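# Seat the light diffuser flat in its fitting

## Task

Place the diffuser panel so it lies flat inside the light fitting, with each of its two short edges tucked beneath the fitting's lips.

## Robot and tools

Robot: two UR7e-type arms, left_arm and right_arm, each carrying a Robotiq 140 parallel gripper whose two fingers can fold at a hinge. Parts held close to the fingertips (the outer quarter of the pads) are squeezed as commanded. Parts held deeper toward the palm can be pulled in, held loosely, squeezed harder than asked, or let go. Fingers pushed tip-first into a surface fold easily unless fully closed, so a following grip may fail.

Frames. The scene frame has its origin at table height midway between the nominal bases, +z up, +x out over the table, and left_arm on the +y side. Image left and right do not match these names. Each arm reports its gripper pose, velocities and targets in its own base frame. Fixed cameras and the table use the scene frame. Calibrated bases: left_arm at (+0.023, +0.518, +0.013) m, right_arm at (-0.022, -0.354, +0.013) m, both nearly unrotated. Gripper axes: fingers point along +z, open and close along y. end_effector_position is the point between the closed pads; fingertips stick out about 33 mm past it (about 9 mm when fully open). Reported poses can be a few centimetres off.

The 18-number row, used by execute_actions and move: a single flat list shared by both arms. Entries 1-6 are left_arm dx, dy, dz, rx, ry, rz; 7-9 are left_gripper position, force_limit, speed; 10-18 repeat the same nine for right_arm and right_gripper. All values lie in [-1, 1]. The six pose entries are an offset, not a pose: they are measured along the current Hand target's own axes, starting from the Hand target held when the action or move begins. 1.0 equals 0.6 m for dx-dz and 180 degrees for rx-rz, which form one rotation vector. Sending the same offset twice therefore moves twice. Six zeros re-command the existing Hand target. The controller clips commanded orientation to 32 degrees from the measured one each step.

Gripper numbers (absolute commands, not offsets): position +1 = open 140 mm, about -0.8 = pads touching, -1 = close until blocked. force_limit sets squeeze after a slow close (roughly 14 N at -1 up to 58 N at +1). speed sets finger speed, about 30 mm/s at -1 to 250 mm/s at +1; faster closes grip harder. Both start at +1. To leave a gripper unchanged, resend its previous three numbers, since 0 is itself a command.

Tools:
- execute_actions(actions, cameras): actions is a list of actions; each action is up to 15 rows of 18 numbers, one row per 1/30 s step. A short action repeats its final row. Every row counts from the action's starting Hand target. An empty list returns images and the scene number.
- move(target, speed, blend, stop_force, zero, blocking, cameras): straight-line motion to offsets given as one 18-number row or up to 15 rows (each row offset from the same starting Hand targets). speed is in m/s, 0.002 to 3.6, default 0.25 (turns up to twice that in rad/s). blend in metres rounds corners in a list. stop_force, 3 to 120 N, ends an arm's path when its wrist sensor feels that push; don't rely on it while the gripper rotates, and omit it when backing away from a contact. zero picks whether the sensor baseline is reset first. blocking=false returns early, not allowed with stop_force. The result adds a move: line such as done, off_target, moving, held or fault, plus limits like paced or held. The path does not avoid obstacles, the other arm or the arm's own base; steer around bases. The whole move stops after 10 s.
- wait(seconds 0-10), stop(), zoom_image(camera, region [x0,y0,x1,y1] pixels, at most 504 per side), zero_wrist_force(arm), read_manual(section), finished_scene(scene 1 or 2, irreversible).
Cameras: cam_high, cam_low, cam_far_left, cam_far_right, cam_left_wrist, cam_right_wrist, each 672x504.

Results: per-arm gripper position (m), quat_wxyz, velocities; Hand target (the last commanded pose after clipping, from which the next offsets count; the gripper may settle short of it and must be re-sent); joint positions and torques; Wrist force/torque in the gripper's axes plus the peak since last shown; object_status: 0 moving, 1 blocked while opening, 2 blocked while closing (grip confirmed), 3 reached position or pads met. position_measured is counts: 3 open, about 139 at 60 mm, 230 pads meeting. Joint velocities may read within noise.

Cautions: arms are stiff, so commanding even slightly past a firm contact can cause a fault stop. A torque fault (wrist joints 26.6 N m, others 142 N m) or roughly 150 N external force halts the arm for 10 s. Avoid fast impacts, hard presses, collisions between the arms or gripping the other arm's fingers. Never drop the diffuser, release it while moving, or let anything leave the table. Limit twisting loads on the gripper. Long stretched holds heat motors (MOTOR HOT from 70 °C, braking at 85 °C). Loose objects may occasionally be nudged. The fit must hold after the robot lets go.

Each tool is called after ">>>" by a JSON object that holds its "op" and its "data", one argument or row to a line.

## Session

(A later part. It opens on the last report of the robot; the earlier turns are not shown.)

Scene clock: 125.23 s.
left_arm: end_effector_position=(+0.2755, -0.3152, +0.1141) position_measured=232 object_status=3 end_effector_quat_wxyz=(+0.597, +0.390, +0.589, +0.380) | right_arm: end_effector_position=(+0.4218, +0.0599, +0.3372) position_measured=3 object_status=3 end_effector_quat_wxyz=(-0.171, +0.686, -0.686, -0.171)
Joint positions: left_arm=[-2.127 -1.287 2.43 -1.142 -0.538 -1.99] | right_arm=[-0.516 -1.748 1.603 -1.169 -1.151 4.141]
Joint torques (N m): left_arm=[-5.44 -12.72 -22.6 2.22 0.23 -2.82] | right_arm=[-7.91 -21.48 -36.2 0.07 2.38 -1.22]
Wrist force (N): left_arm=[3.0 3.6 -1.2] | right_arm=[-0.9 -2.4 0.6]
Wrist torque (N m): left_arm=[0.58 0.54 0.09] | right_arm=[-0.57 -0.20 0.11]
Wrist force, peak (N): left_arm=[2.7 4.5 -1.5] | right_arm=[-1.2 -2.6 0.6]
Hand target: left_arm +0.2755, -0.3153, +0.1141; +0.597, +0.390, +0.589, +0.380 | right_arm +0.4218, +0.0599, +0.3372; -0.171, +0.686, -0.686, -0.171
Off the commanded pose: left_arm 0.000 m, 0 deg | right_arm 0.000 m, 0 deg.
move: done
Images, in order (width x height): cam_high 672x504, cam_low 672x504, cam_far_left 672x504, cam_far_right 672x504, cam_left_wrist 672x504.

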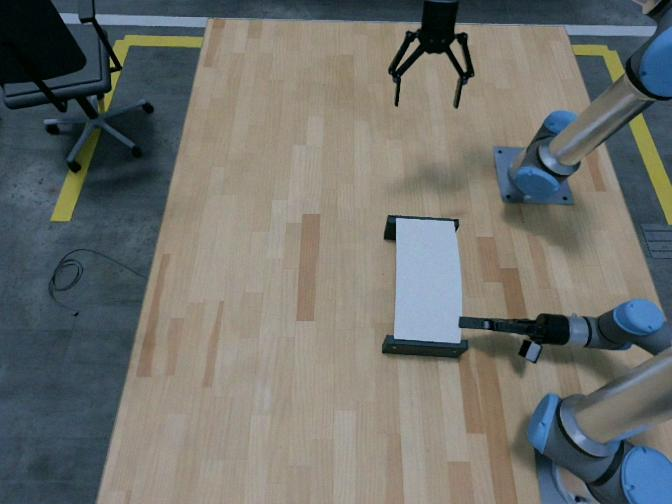

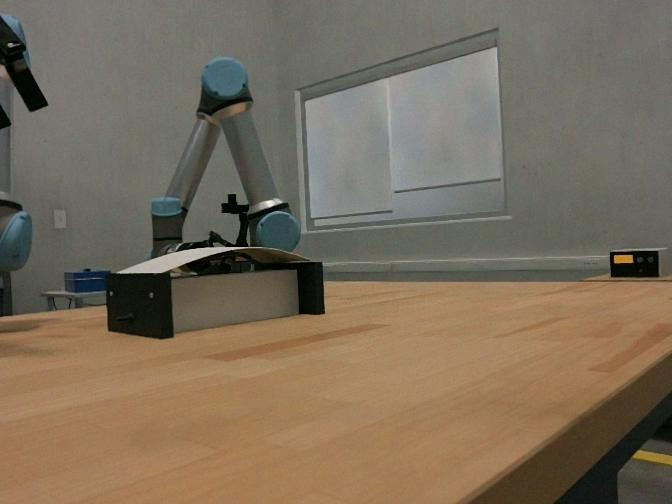

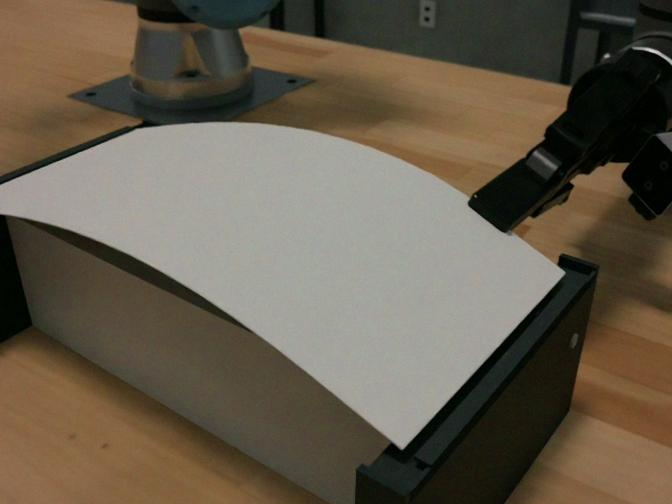

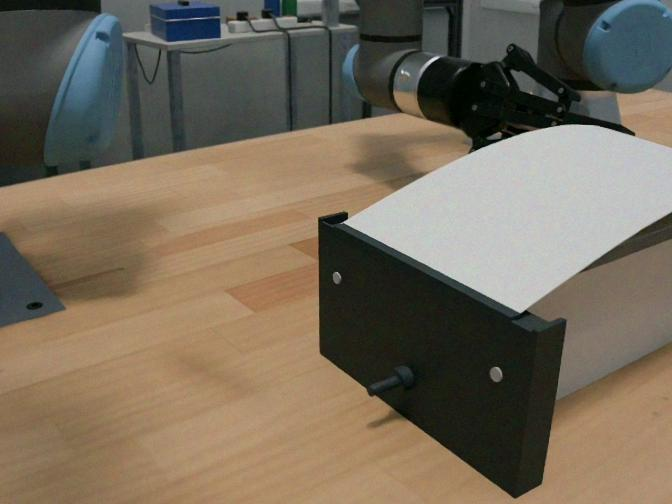

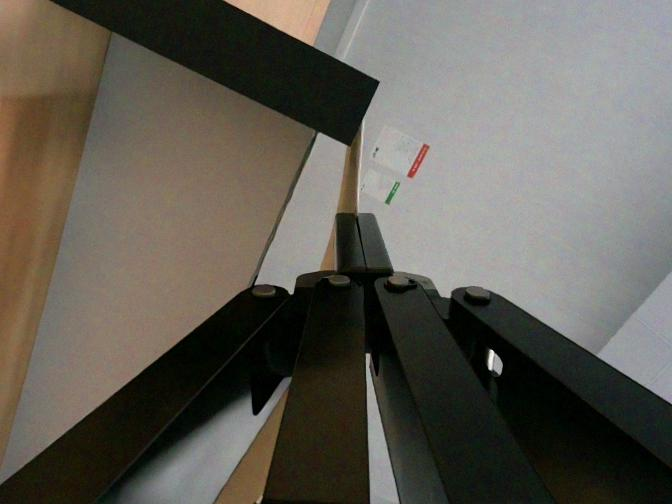

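>>> {"op": "zoom_image", "data": {
  "camera": "cam_far_left",
  "region": [520, 230, 620, 330]
}}

>>> {"op": "zoom_image", "data": {
  "camera": "cam_far_left",
  "region": [350, 400, 450, 504]
}}

>>> {"op": "zoom_image", "data": {
  "camera": "cam_left_wrist",
  "region": [290, 60, 410, 220]
}}

Scaled by 5.040 from the camera's 672x504 image, which has a finer 960x720 frame.

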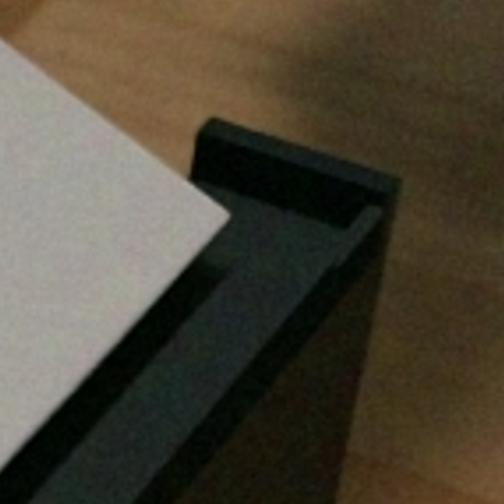

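Scaled by 4.846 from the camera's 672x504 image, which has a finer 960x720 frame.

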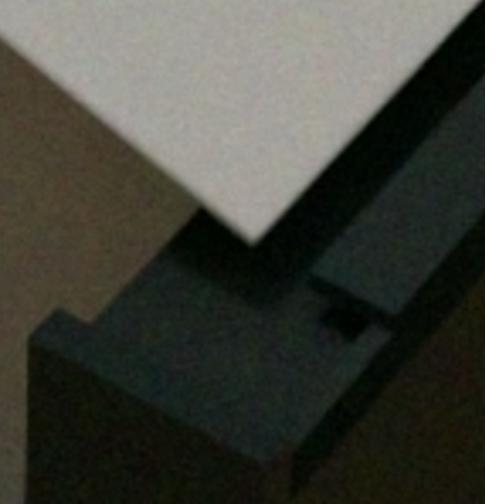

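Scaled by 3.150 from the camera's 672x504 image, which has a finer 960x720 frame.

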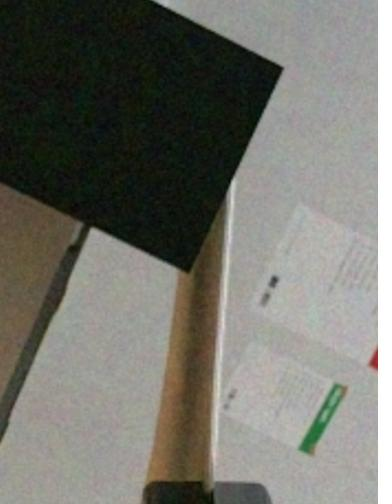

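>>> {"op": "move", "data": {
  "target": [0.0047, -0.0081, 0, 0, 0, 0, -1, 0.6, -1, 0, 0, 0, 0, 0, 0, 1, 1, 1],
  "speed": 0.02,
  "cameras": ["cam_low", "cam_far_left", "cam_far_right", "cam_left_wrist"]
}}

>>> {"op": "zoom_image", "data": {
  "camera": "cam_far_left",
  "region": [520, 230, 620, 330]
}}

>>> {"op": "zoom_image", "data": {
  "camera": "cam_far_left",
  "region": [350, 400, 450, 504]
}}

>>> {"op": "zoom_image", "data": {
  "camera": "cam_left_wrist",
  "region": [290, 60, 410, 220]
}}

Scene clock: 128.40 s.
left_arm: end_effector_position=(+0.2755, -0.3147, +0.1084) position_measured=232 object_status=3 end_effector_quat_wxyz=(+0.597, +0.390, +0.589, +0.380) end_effector_velocity=(+0.000, +0.000, +0.001) end_effector_angular_velocity=(+0.004, -0.002, -0.001) | right_arm: end_effector_position=(+0.4218, +0.0599, +0.3372) position_measured=3 object_status=3 end_effector_quat_wxyz=(-0.171, +0.686, -0.686, -0.171)
Joint positions: left_arm=[-2.128 -1.269 2.434 -1.164 -0.539 -1.99] | right_arm=[-0.516 -1.748 1.603 -1.169 -1.151 4.141]
Joint velocities: left_arm=[0 -0.002 0 0.005 0.001 0.001] | right_arm=[within noise]
Joint torques (N m): left_arm=[-9.64 -28.67 -2.22 2.65 -0.42 -3.08] | right_arm=[-8.24 -21.03 -36.38 0 2.23 -1.27]
Wrist force (N): left_arm=[3.5 3.9 -1.7] | right_arm=[-0.7 -2.3 0.6]
Wrist torque (N m): left_arm=[0.54 0.58 0.05] | right_arm=[-0.56 -0.24 0.10]
Wrist force, peak (N): left_arm=[3.1 4.6 -1.9] | right_arm=[-0.9 -2.8 0.5]
Hand target: left_arm +0.2755, -0.3147, +0.1085; +0.597, +0.390, +0.589, +0.380 | right_arm +0.4218, +0.0599, +0.3372; -0.171, +0.686, -0.686, -0.171
Off the commanded pose: left_arm 0.000 m, 0 deg | right_arm 0.000 m, 0 deg.
move: done
Images, in order (width x height): cam_low 672x504, cam_far_left 672x504, cam_far_right 672x504, cam_left_wrist 672x504.

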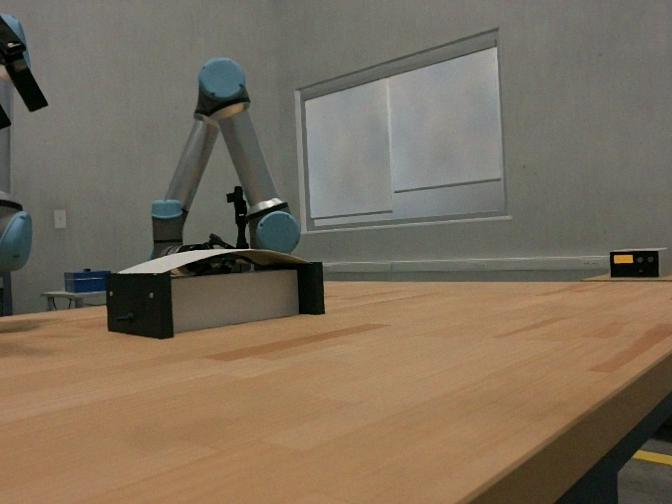

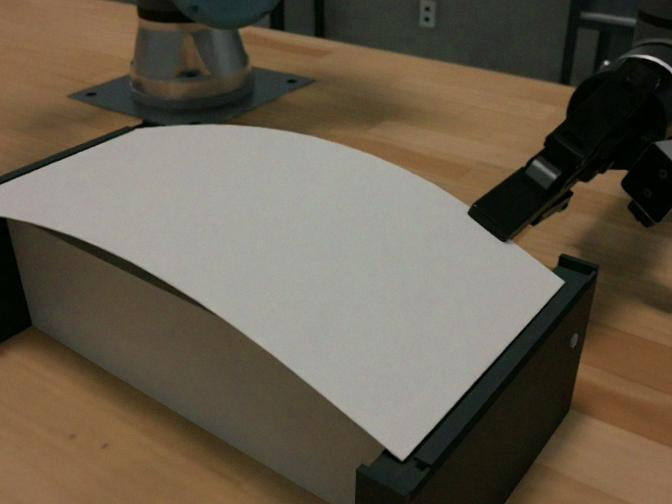

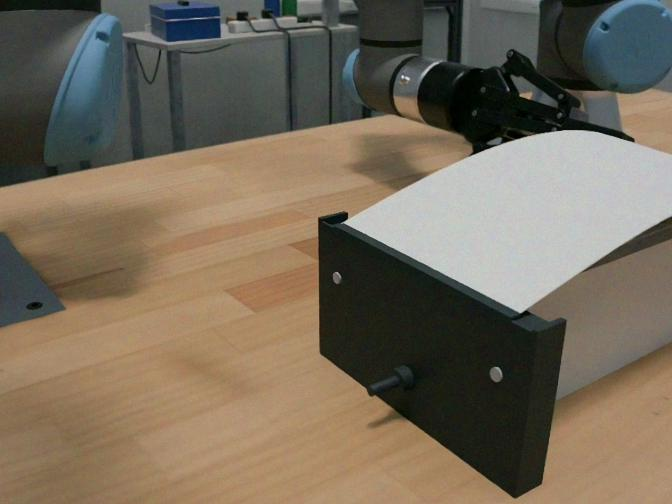

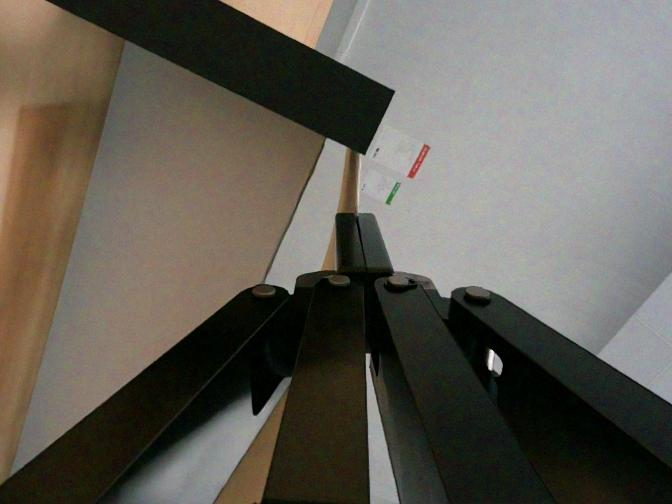

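Scaled by 5.040 from the camera's 672x504 image, which has a finer 960x720 frame.

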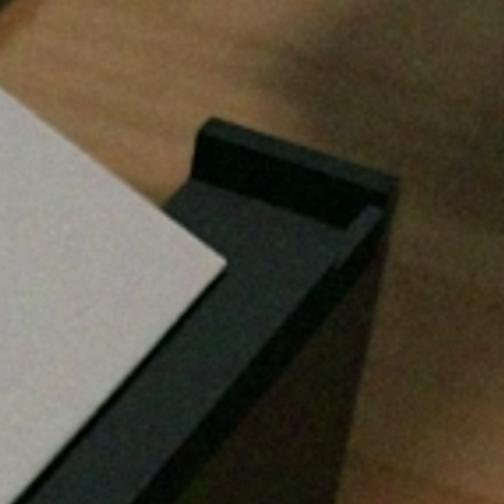

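Scaled by 4.846 from the camera's 672x504 image, which has a finer 960x720 frame.

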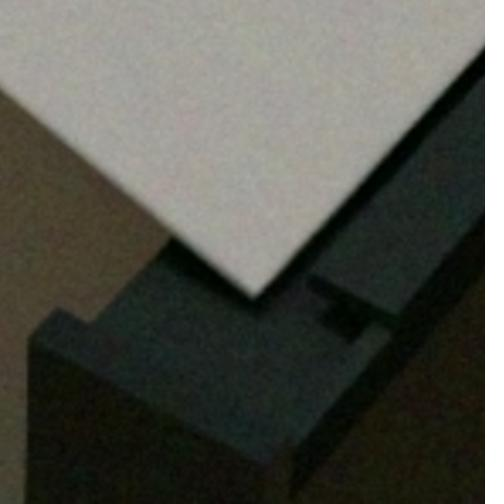

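Scaled by 3.150 from the camera's 672x504 image, which has a finer 960x720 frame.

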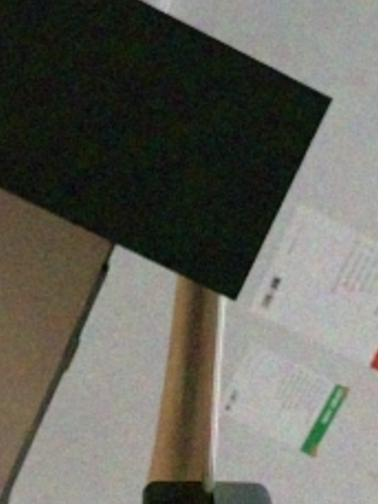

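>>> {"op": "move", "data": {
  "target": [0.0097, -0.0057, -0.0001, 0, 0, 0.0287, -1, 0.6, -1, 0, 0, 0, 0, 0, 0, 1, 1, 1],
  "speed": 0.03,
  "cameras": ["cam_low", "cam_far_left", "cam_far_right", "cam_left_wrist"]
}}

>>> {"op": "zoom_image", "data": {
  "camera": "cam_far_left",
  "region": [520, 230, 620, 330]
}}

>>> {"op": "zoom_image", "data": {
  "camera": "cam_far_left",
  "region": [350, 400, 450, 504]
}}

>>> {"op": "zoom_image", "data": {
  "camera": "cam_left_wrist",
  "region": [290, 60, 410, 220]
}}

Scene clock: 132.70 s.
left_arm: end_effector_position=(+0.2755, -0.3108, +0.1030) position_measured=232 object_status=3 end_effector_quat_wxyz=(+0.579, +0.417, +0.571, +0.406) end_effector_velocity=(+0.000, +0.000, +0.000) end_effector_angular_velocity=(-0.005, +0.000, -0.001) | right_arm: end_effector_position=(+0.4218, +0.0599, +0.3372) position_measured=3 object_status=3 end_effector_quat_wxyz=(-0.171, +0.686, -0.686, -0.171)
Joint positions: left_arm=[-2.136 -1.257 2.447 -1.19 -0.547 -1.9] | right_arm=[-0.516 -1.748 1.603 -1.169 -1.151 4.141]
Joint velocities: left_arm=[0 0 0 0.001 0.001 -0.005] | right_arm=[within noise]
Joint torques (N m): left_arm=[-6.73 -20.68 0.69 1.48 -1.28 -3.07] | right_arm=[-7.49 -20.43 -35.6 0.04 2.33 -1.35]
Wrist force (N): left_arm=[0.1 4.0 -0.7] | right_arm=[-0.7 -2.3 0.4]
Wrist torque (N m): left_arm=[0.57 0.42 -0.14] | right_arm=[-0.56 -0.24 0.11]
Wrist force, peak (N): left_arm=[3.7 4.8 -1.7] | right_arm=[-1.0 -2.8 0.4]
Hand target: left_arm +0.2755, -0.3108, +0.1030; +0.579, +0.417, +0.571, +0.406 | right_arm +0.4218, +0.0599, +0.3372; -0.171, +0.686, -0.686, -0.171
Off the commanded pose: left_arm 0.000 m, 0 deg | right_arm 0.000 m, 0 deg.
move: done
Images, in order (width x height): cam_low 672x504, cam_far_left 672x504, cam_far_right 672x504, cam_left_wrist 672x504.

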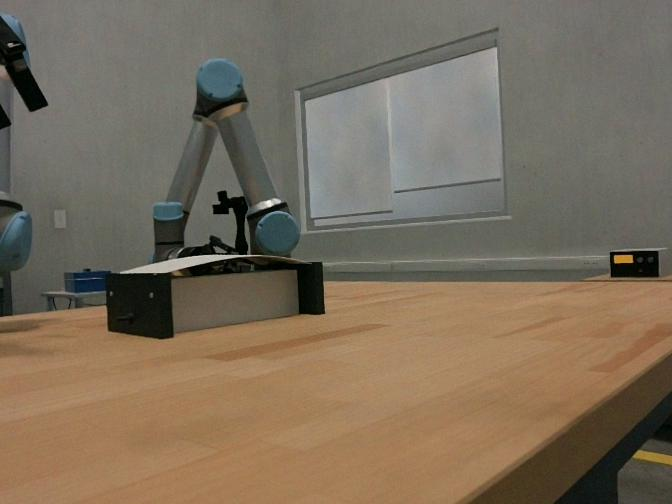

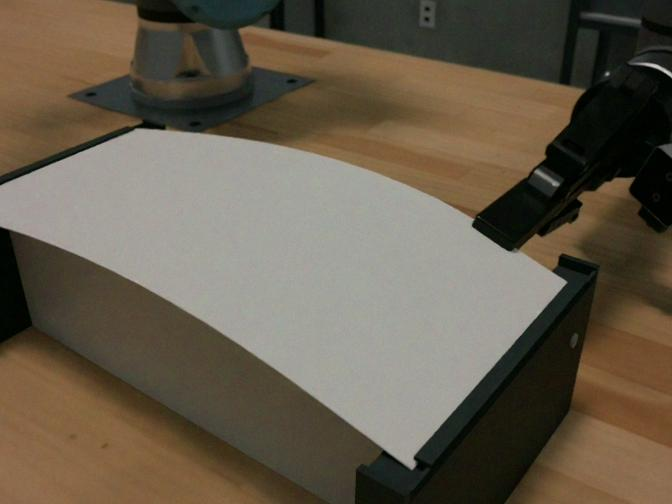

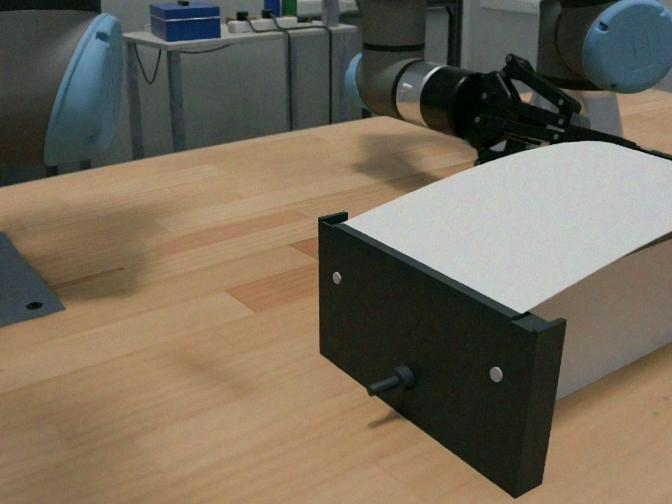

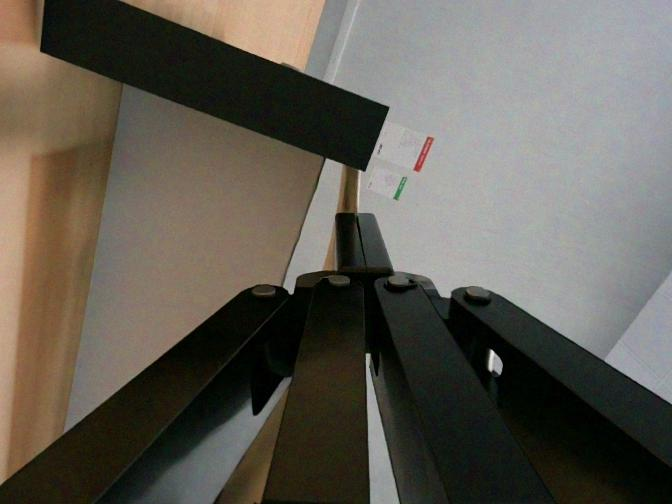

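Scaled by 5.040 from the camera's 672x504 image, which has a finer 960x720 frame.

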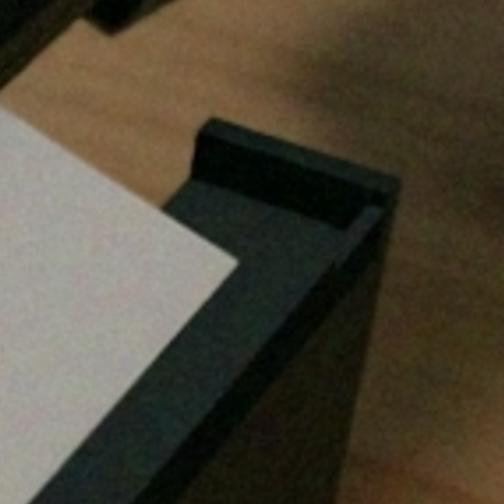

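Scaled by 4.846 from the camera's 672x504 image, which has a finer 960x720 frame.

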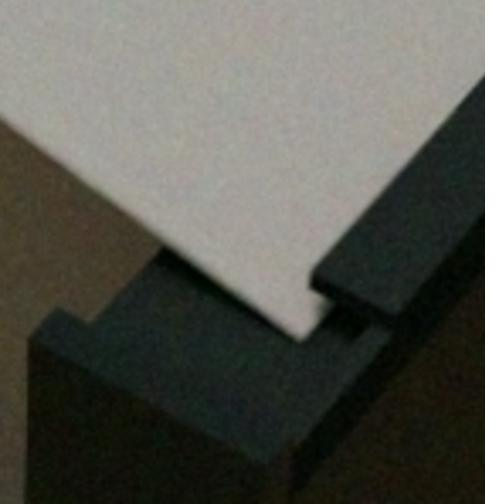

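Scaled by 3.150 from the camera's 672x504 image, which has a finer 960x720 frame.

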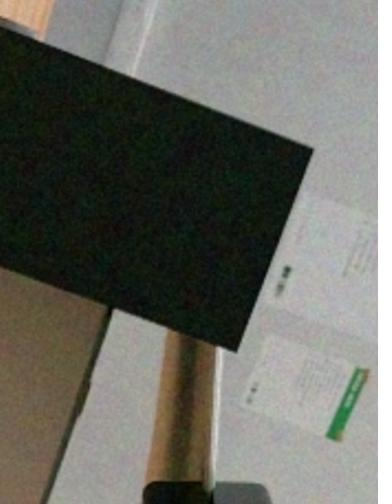

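>>> {"op": "move", "data": {
  "target": [0.0059, -0.0080, 0, 0, 0, 0.035, -1, 0.6, -1, 0, 0, 0, 0, 0, 0, 1, 1, 1],
  "speed": 0.03,
  "cameras": ["cam_low", "cam_far_left", "cam_far_right", "cam_left_wrist"]
}}

>>> {"op": "zoom_image", "data": {
  "camera": "cam_far_left",
  "region": [520, 230, 620, 330]
}}

>>> {"op": "zoom_image", "data": {
  "camera": "cam_far_left",
  "region": [350, 400, 450, 504]
}}

>>> {"op": "zoom_image", "data": {
  "camera": "cam_far_right",
  "region": [310, 190, 590, 370]
}}

Scene clock: 136.27 s.
left_arm: end_effector_position=(+0.2756, -0.3090, +0.0973) position_measured=232 object_status=3 end_effector_quat_wxyz=(+0.556, +0.447, +0.547, +0.438) | right_arm: end_effector_position=(+0.4218, +0.0599, +0.3372) position_measured=3 object_status=3 end_effector_quat_wxyz=(-0.171, +0.686, -0.686, -0.171)
Joint positions: left_arm=[-2.139 -1.24 2.454 -1.214 -0.55 -1.79] | right_arm=[-0.516 -1.748 1.603 -1.169 -1.151 4.141]
Joint torques (N m): left_arm=[-9.1 -21.26 3.76 0.63 -1.15 -2.46] | right_arm=[-8.09 -20.51 -36.82 0.03 2.24 -1.28]
Wrist force (N): left_arm=[0.8 5.6 -1.5] | right_arm=[-0.9 -2.3 0.4]
Wrist torque (N m): left_arm=[0.52 0.33 -0.23] | right_arm=[-0.55 -0.20 0.11]
Wrist force, peak (N): left_arm=[0.6 6.2 -1.6] | right_arm=[-0.5 -2.8 0.4]
Hand target: left_arm +0.2756, -0.3090, +0.0973; +0.556, +0.447, +0.547, +0.437 | right_arm +0.4218, +0.0599, +0.3372; -0.171, +0.686, -0.686, -0.171
Off the commanded pose: left_arm 0.000 m, 0 deg | right_arm 0.000 m, 0 deg.
move: done
Images, in order (width x height): cam_low 672x504, cam_far_left 672x504, cam_far_right 672x504, cam_left_wrist 672x504.

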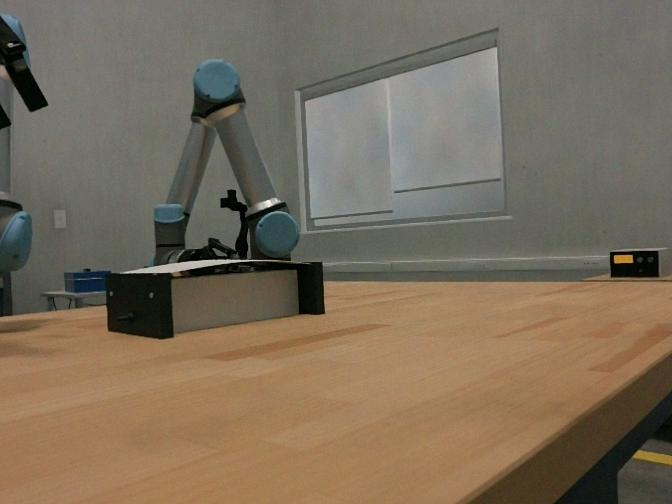

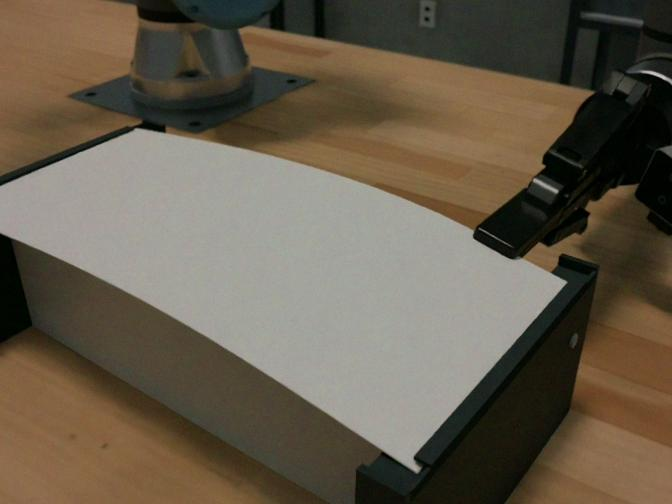

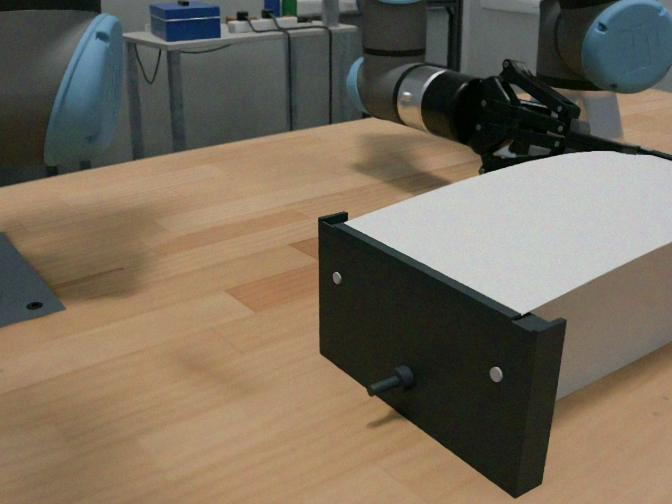

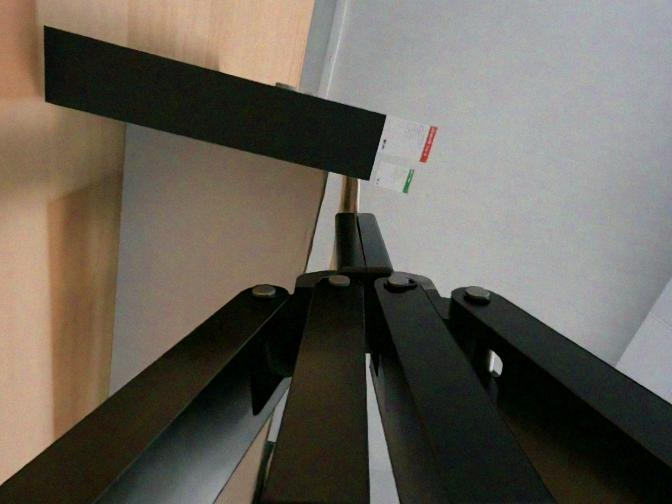

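Scaled by 5.040 from the camera's 672x504 image, which has a finer 960x720 frame.

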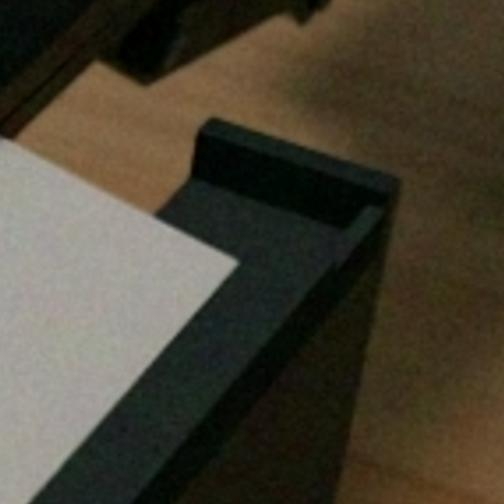

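Scaled by 4.846 from the camera's 672x504 image, which has a finer 960x720 frame.

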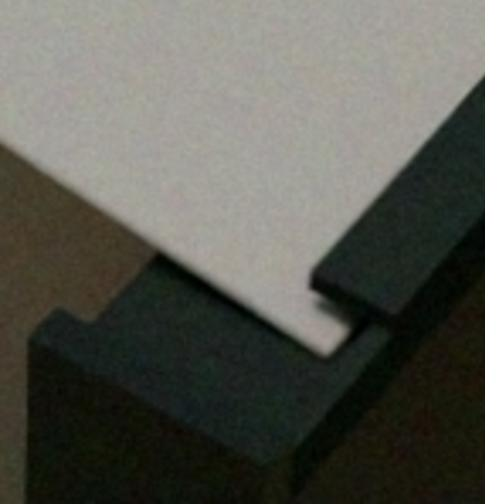

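Scaled by 1.800 from the camera's 672x504 image, which has a finer 960x720 frame.

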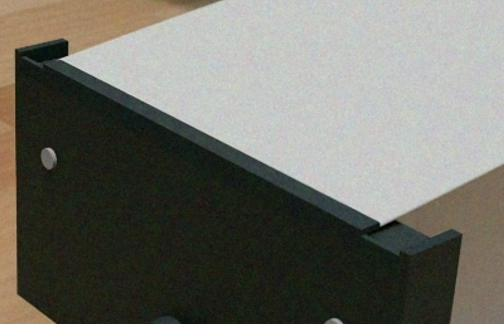

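>>> {"op": "move", "data": {
  "target": [0.0032, -0.0092, 0, 0, 0, 0.0383, -1, 0.6, -1, 0, 0, 0, 0, 0, 0, 1, 1, 1],
  "speed": 0.03,
  "cameras": ["cam_low", "cam_far_left", "cam_far_right", "cam_left_wrist"]
}}

>>> {"op": "zoom_image", "data": {
  "camera": "cam_far_left",
  "region": [520, 230, 620, 330]
}}

>>> {"op": "zoom_image", "data": {
  "camera": "cam_far_left",
  "region": [350, 400, 450, 504]
}}

>>> {"op": "zoom_image", "data": {
  "camera": "cam_far_right",
  "region": [310, 190, 590, 370]
}}

Scene clock: 139.80 s.
left_arm: end_effector_position=(+0.2756, -0.3083, +0.0915) position_measured=232 object_status=3 end_effector_quat_wxyz=(+0.528, +0.480, +0.519, +0.470) end_effector_velocity=(+0.000, +0.000, +0.000) end_effector_angular_velocity=(-0.005, +0.000, +0.000) | right_arm: end_effector_position=(+0.4218, +0.0599, +0.3372) position_measured=3 object_status=3 end_effector_quat_wxyz=(-0.171, +0.686, -0.686, -0.171)
Joint positions: left_arm=[-2.14 -1.22 2.458 -1.237 -0.551 -1.669] | right_arm=[-0.516 -1.748 1.603 -1.169 -1.151 4.141]
Joint velocities: left_arm=[-0.001 0 0 0.001 -0.001 -0.006] | right_arm=[within noise]
Joint torques (N m): left_arm=[-7.42 -21.24 5.47 0.83 -3.13 -2.45] | right_arm=[-8.23 -20.02 -36.99 -0.04 2.23 -1.26]
Wrist force (N): left_arm=[-4.5 7.5 -2.0] | right_arm=[-0.7 -2.1 0.3]
Wrist torque (N m): left_arm=[0.49 0.04 -0.41] | right_arm=[-0.51 -0.24 0.10]
Wrist force, peak (N): left_arm=[-4.9 7.3 -3.3] | right_arm=[-0.5 -2.8 0.8]
Hand target: left_arm +0.2756, -0.3083, +0.0915; +0.528, +0.479, +0.520, +0.470 | right_arm +0.4218, +0.0599, +0.3372; -0.171, +0.686, -0.686, -0.171
Off the commanded pose: left_arm 0.000 m, 0 deg | right_arm 0.000 m, 0 deg.
move: done
Images, in order (width x height): cam_low 672x504, cam_far_left 672x504, cam_far_right 672x504, cam_left_wrist 672x504.

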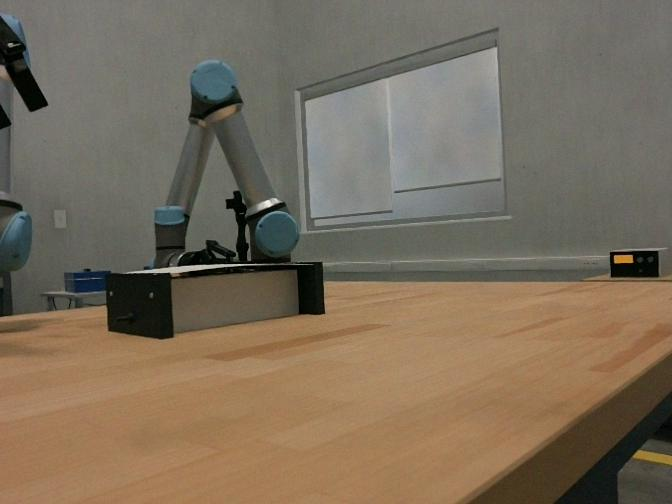

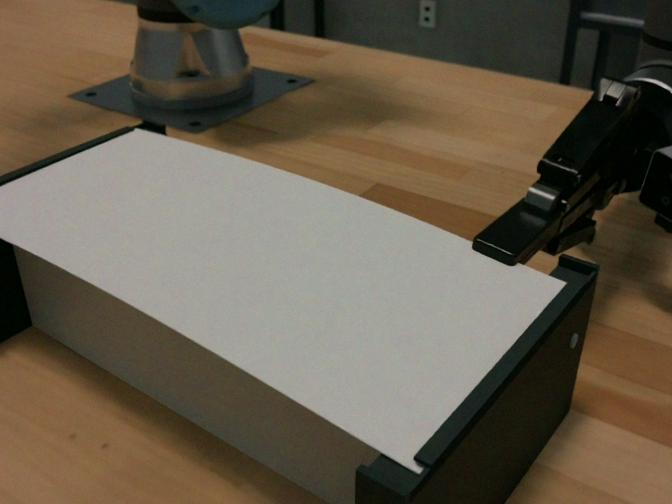

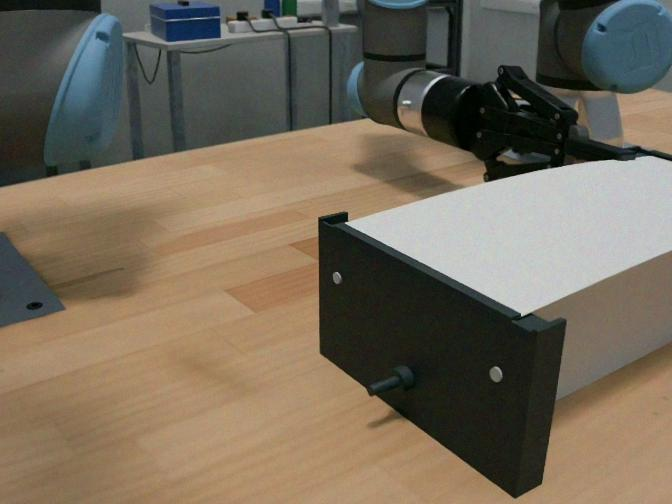

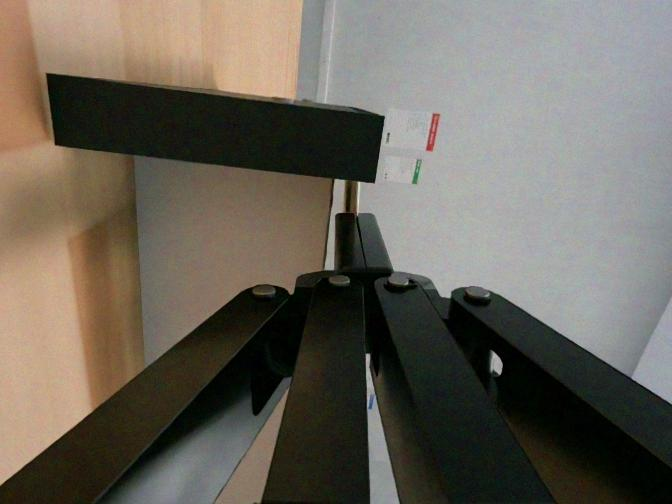

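Scaled by 5.040 from the camera's 672x504 image, which has a finer 960x720 frame.

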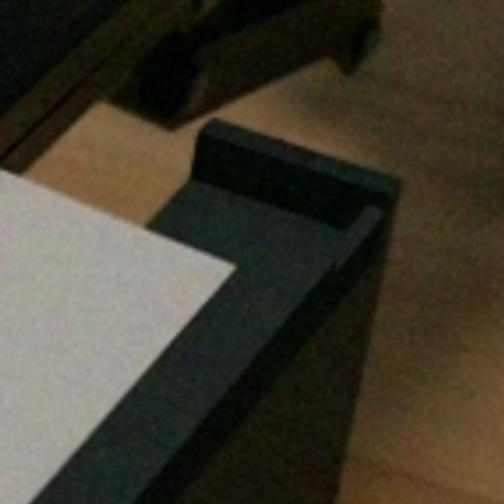

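Scaled by 4.846 from the camera's 672x504 image, which has a finer 960x720 frame.

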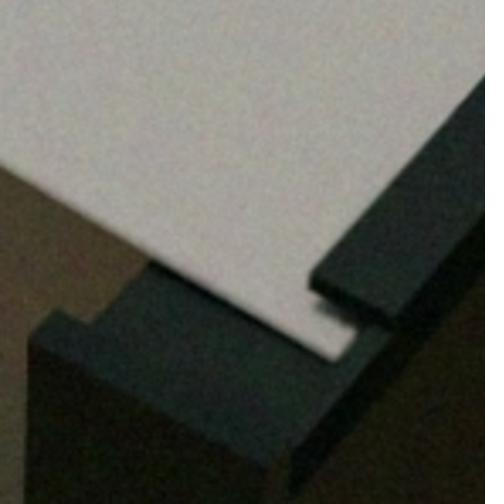

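Scaled by 1.800 from the camera's 672x504 image, which has a finer 960x720 frame.

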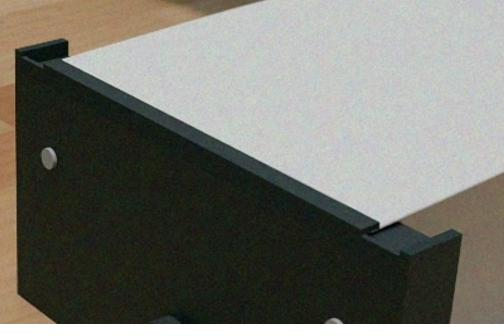

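>>> {"op": "zoom_image", "data": {
  "camera": "cam_far_right",
  "region": [470, 280, 570, 360]
}}

>>> {"op": "zoom_image", "data": {
  "camera": "cam_far_right",
  "region": [310, 190, 410, 270]
}}

>>> {"op": "zoom_image", "data": {
  "camera": "cam_low",
  "region": [90, 230, 340, 350]
}}

Scaled by 5.040 from the camera's 672x504 image, which has a finer 960x720 frame.

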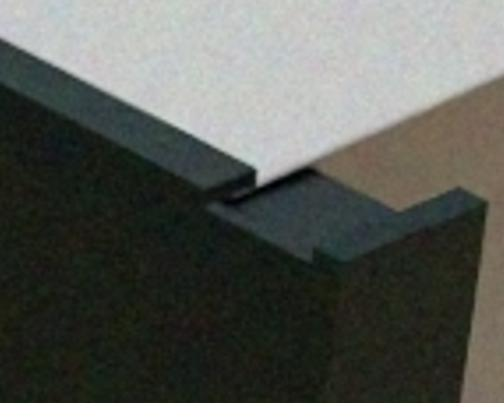

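Scaled by 5.040 from the camera's 672x504 image, which has a finer 960x720 frame.

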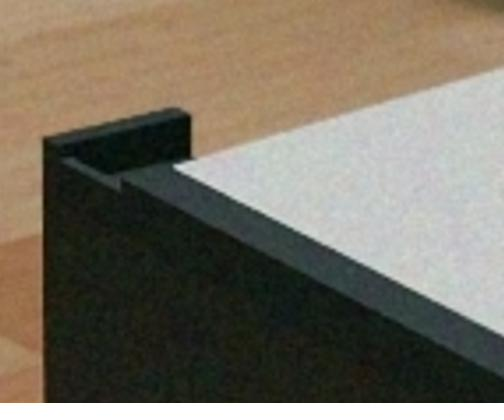

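Scaled by 2.016 from the camera's 672x504 image, which has a finer 960x720 frame.

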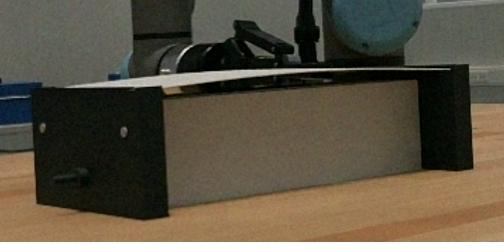

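>>> {"op": "move", "data": {
  "target": [-0.0004, -0.0079, 0, 0, 0, 0.0317, -1, 0.6, -1, 0, 0, 0, 0, 0, 0, 1, 1, 1],
  "speed": 0.03,
  "cameras": ["cam_low", "cam_far_left", "cam_far_right", "cam_left_wrist", "cam_right_wrist"]
}}

>>> {"op": "zoom_image", "data": {
  "camera": "cam_far_left",
  "region": [520, 230, 620, 330]
}}

>>> {"op": "zoom_image", "data": {
  "camera": "cam_far_left",
  "region": [350, 400, 450, 504]
}}

>>> {"op": "zoom_image", "data": {
  "camera": "cam_far_right",
  "region": [470, 280, 570, 360]
}}

>>> {"op": "zoom_image", "data": {
  "camera": "cam_low",
  "region": [90, 230, 340, 350]
}}

Scene clock: 144.13 s.
left_arm: end_effector_position=(+0.2756, -0.3090, +0.0868) position_measured=232 object_status=3 end_effector_quat_wxyz=(+0.504, +0.505, +0.495, +0.496) end_effector_velocity=(+0.000, +0.000, +0.000) end_effector_angular_velocity=(-0.004, -0.001, -0.001) | right_arm: end_effector_position=(+0.4218, +0.0599, +0.3372) position_measured=3 object_status=3 end_effector_quat_wxyz=(-0.171, +0.686, -0.686, -0.171)
Joint positions: left_arm=[-2.139 -1.203 2.457 -1.253 -0.55 -1.57] | right_arm=[-0.516 -1.748 1.603 -1.169 -1.151 4.141]
Joint velocities: left_arm=[0 0 -0.001 0.002 0.001 -0.005] | right_arm=[within noise]
Joint torques (N m): left_arm=[9.9 -21.06 -21.98 -1.63 3.73 -2.69] | right_arm=[-7.94 -19.02 -36.57 0.1 2.28 -1.3]
Wrist force (N): left_arm=[5.7 14.3 -6.4] | right_arm=[-1.1 -2.1 0.5]
Wrist torque (N m): left_arm=[0.11 0.42 -0.26] | right_arm=[-0.53 -0.15 0.11]
Wrist force, peak (N): left_arm=[5.8 14.4 -6.5] | right_arm=[-1.0 -2.8 0.4]
Hand target: left_arm +0.2756, -0.3090, +0.0868; +0.504, +0.505, +0.495, +0.496 | right_arm +0.4218, +0.0599, +0.3372; -0.171, +0.686, -0.686, -0.171
Off the commanded pose: left_arm 0.000 m, 0 deg | right_arm 0.000 m, 0 deg.
move: done
Images, in order (width x height): cam_low 672x504, cam_far_left 672x504, cam_far_right 672x504, cam_left_wrist 672x504, cam_right_wrist 672x504.

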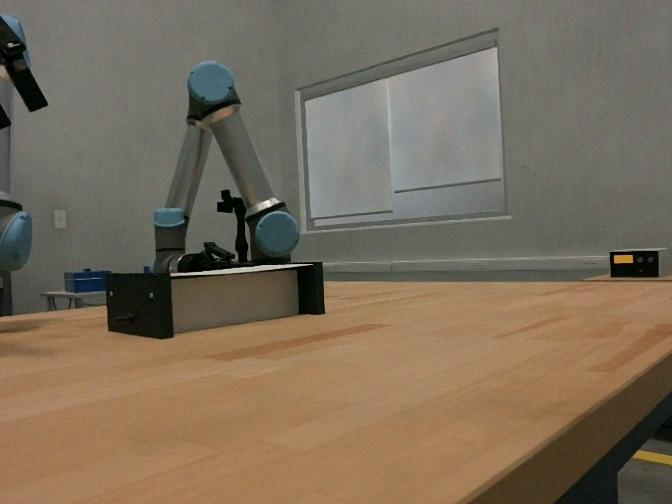

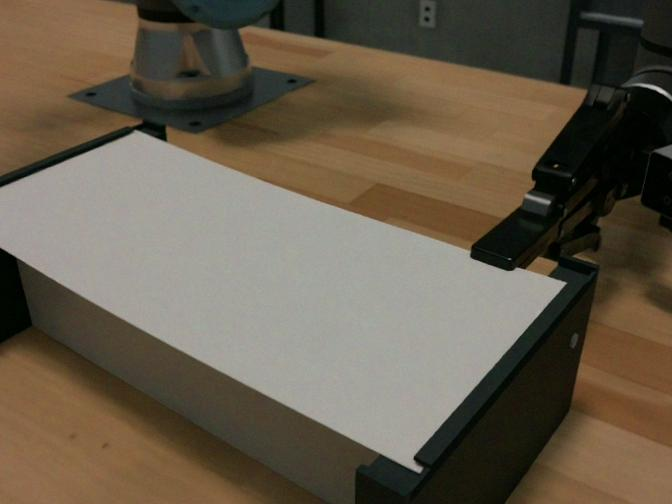

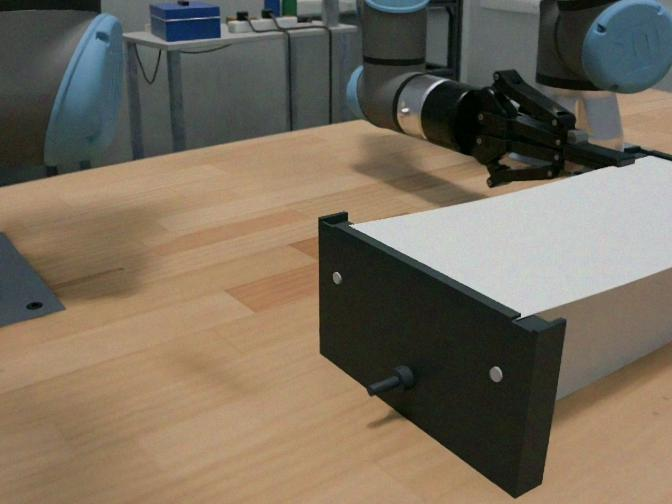

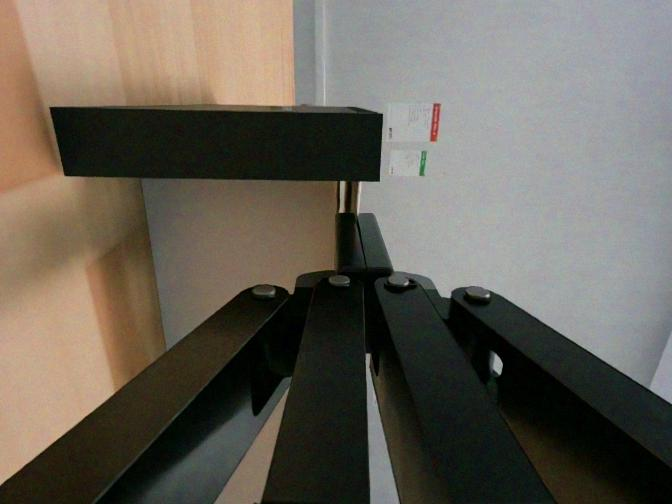

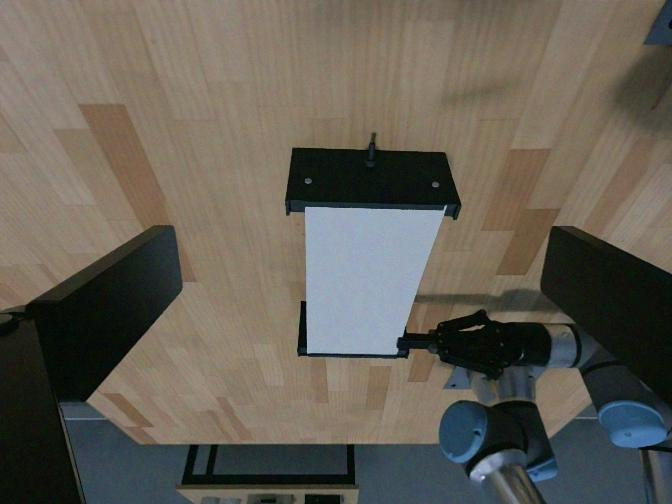

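Scaled by 5.040 from the camera's 672x504 image, which has a finer 960x720 frame.

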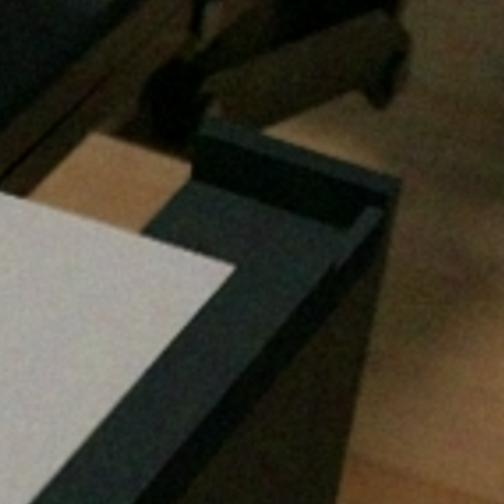

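Scaled by 4.846 from the camera's 672x504 image, which has a finer 960x720 frame.

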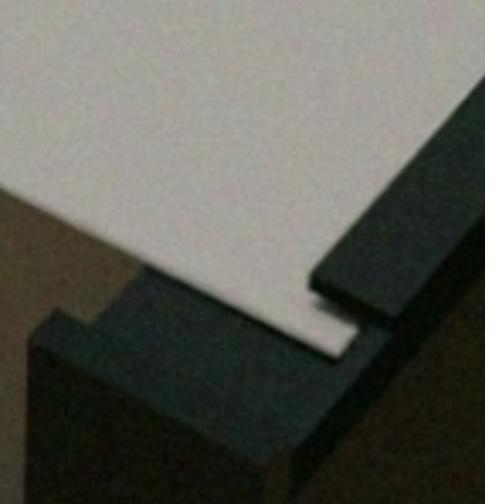

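Scaled by 5.040 from the camera's 672x504 image, which has a finer 960x720 frame.

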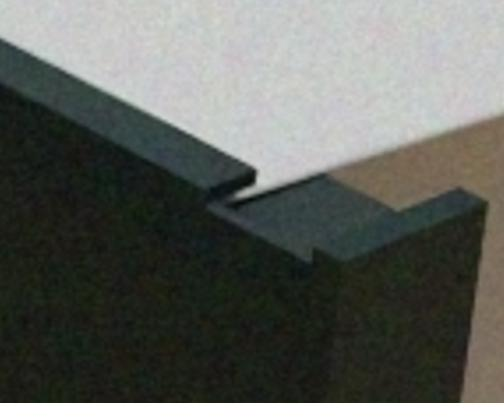

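Scaled by 2.016 from the camera's 672x504 image, which has a finer 960x720 frame.

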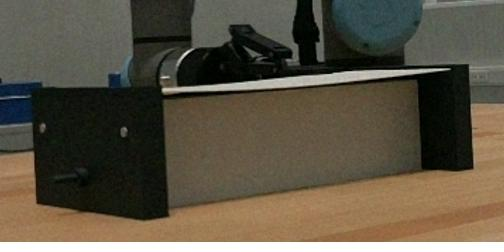

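>>> {"op": "move", "data": {
  "target": [0, 0.0033, 0, 0, 0, 0, -1, 0.6, -1, 0, 0, 0, 0, 0, 0, 1, 1, 1],
  "speed": 0.03
}}

Scene clock: 145.60 s.
left_arm: end_effector_position=(+0.2756, -0.3091, +0.0888) position_measured=232 object_status=3 end_effector_quat_wxyz=(+0.504, +0.505, +0.495, +0.496) | right_arm: end_effector_position=(+0.4218, +0.0599, +0.3372) position_measured=3 object_status=3 end_effector_quat_wxyz=(-0.171, +0.686, -0.686, -0.171)
Joint positions: left_arm=[-2.139 -1.21 2.457 -1.246 -0.55 -1.57] | right_arm=[-0.516 -1.748 1.603 -1.169 -1.151 4.141]
Joint torques (N m): left_arm=[5.94 -19.73 -18.3 1.32 1.47 -2.22] | right_arm=[-7.56 -19.35 -36.62 0.14 2.25 -1.12]
Wrist force (N): left_arm=[2.1 2.4 -2.7] | right_arm=[-0.8 -2.6 0.8]
Wrist torque (N m): left_arm=[0.60 0.31 -0.51] | right_arm=[-0.61 -0.21 0.12]
Wrist force, peak (N): left_arm=[5.8 14.9 -6.5] | right_arm=[-1.0 -2.6 0.6]
Hand target: left_arm +0.2756, -0.3090, +0.0888; +0.504, +0.505, +0.495, +0.496 | right_arm +0.4218, +0.0599, +0.3372; -0.171, +0.686, -0.686, -0.171
Off the commanded pose: left_arm 0.000 m, 0 deg | right_arm 0.000 m, 0 deg.
move: done


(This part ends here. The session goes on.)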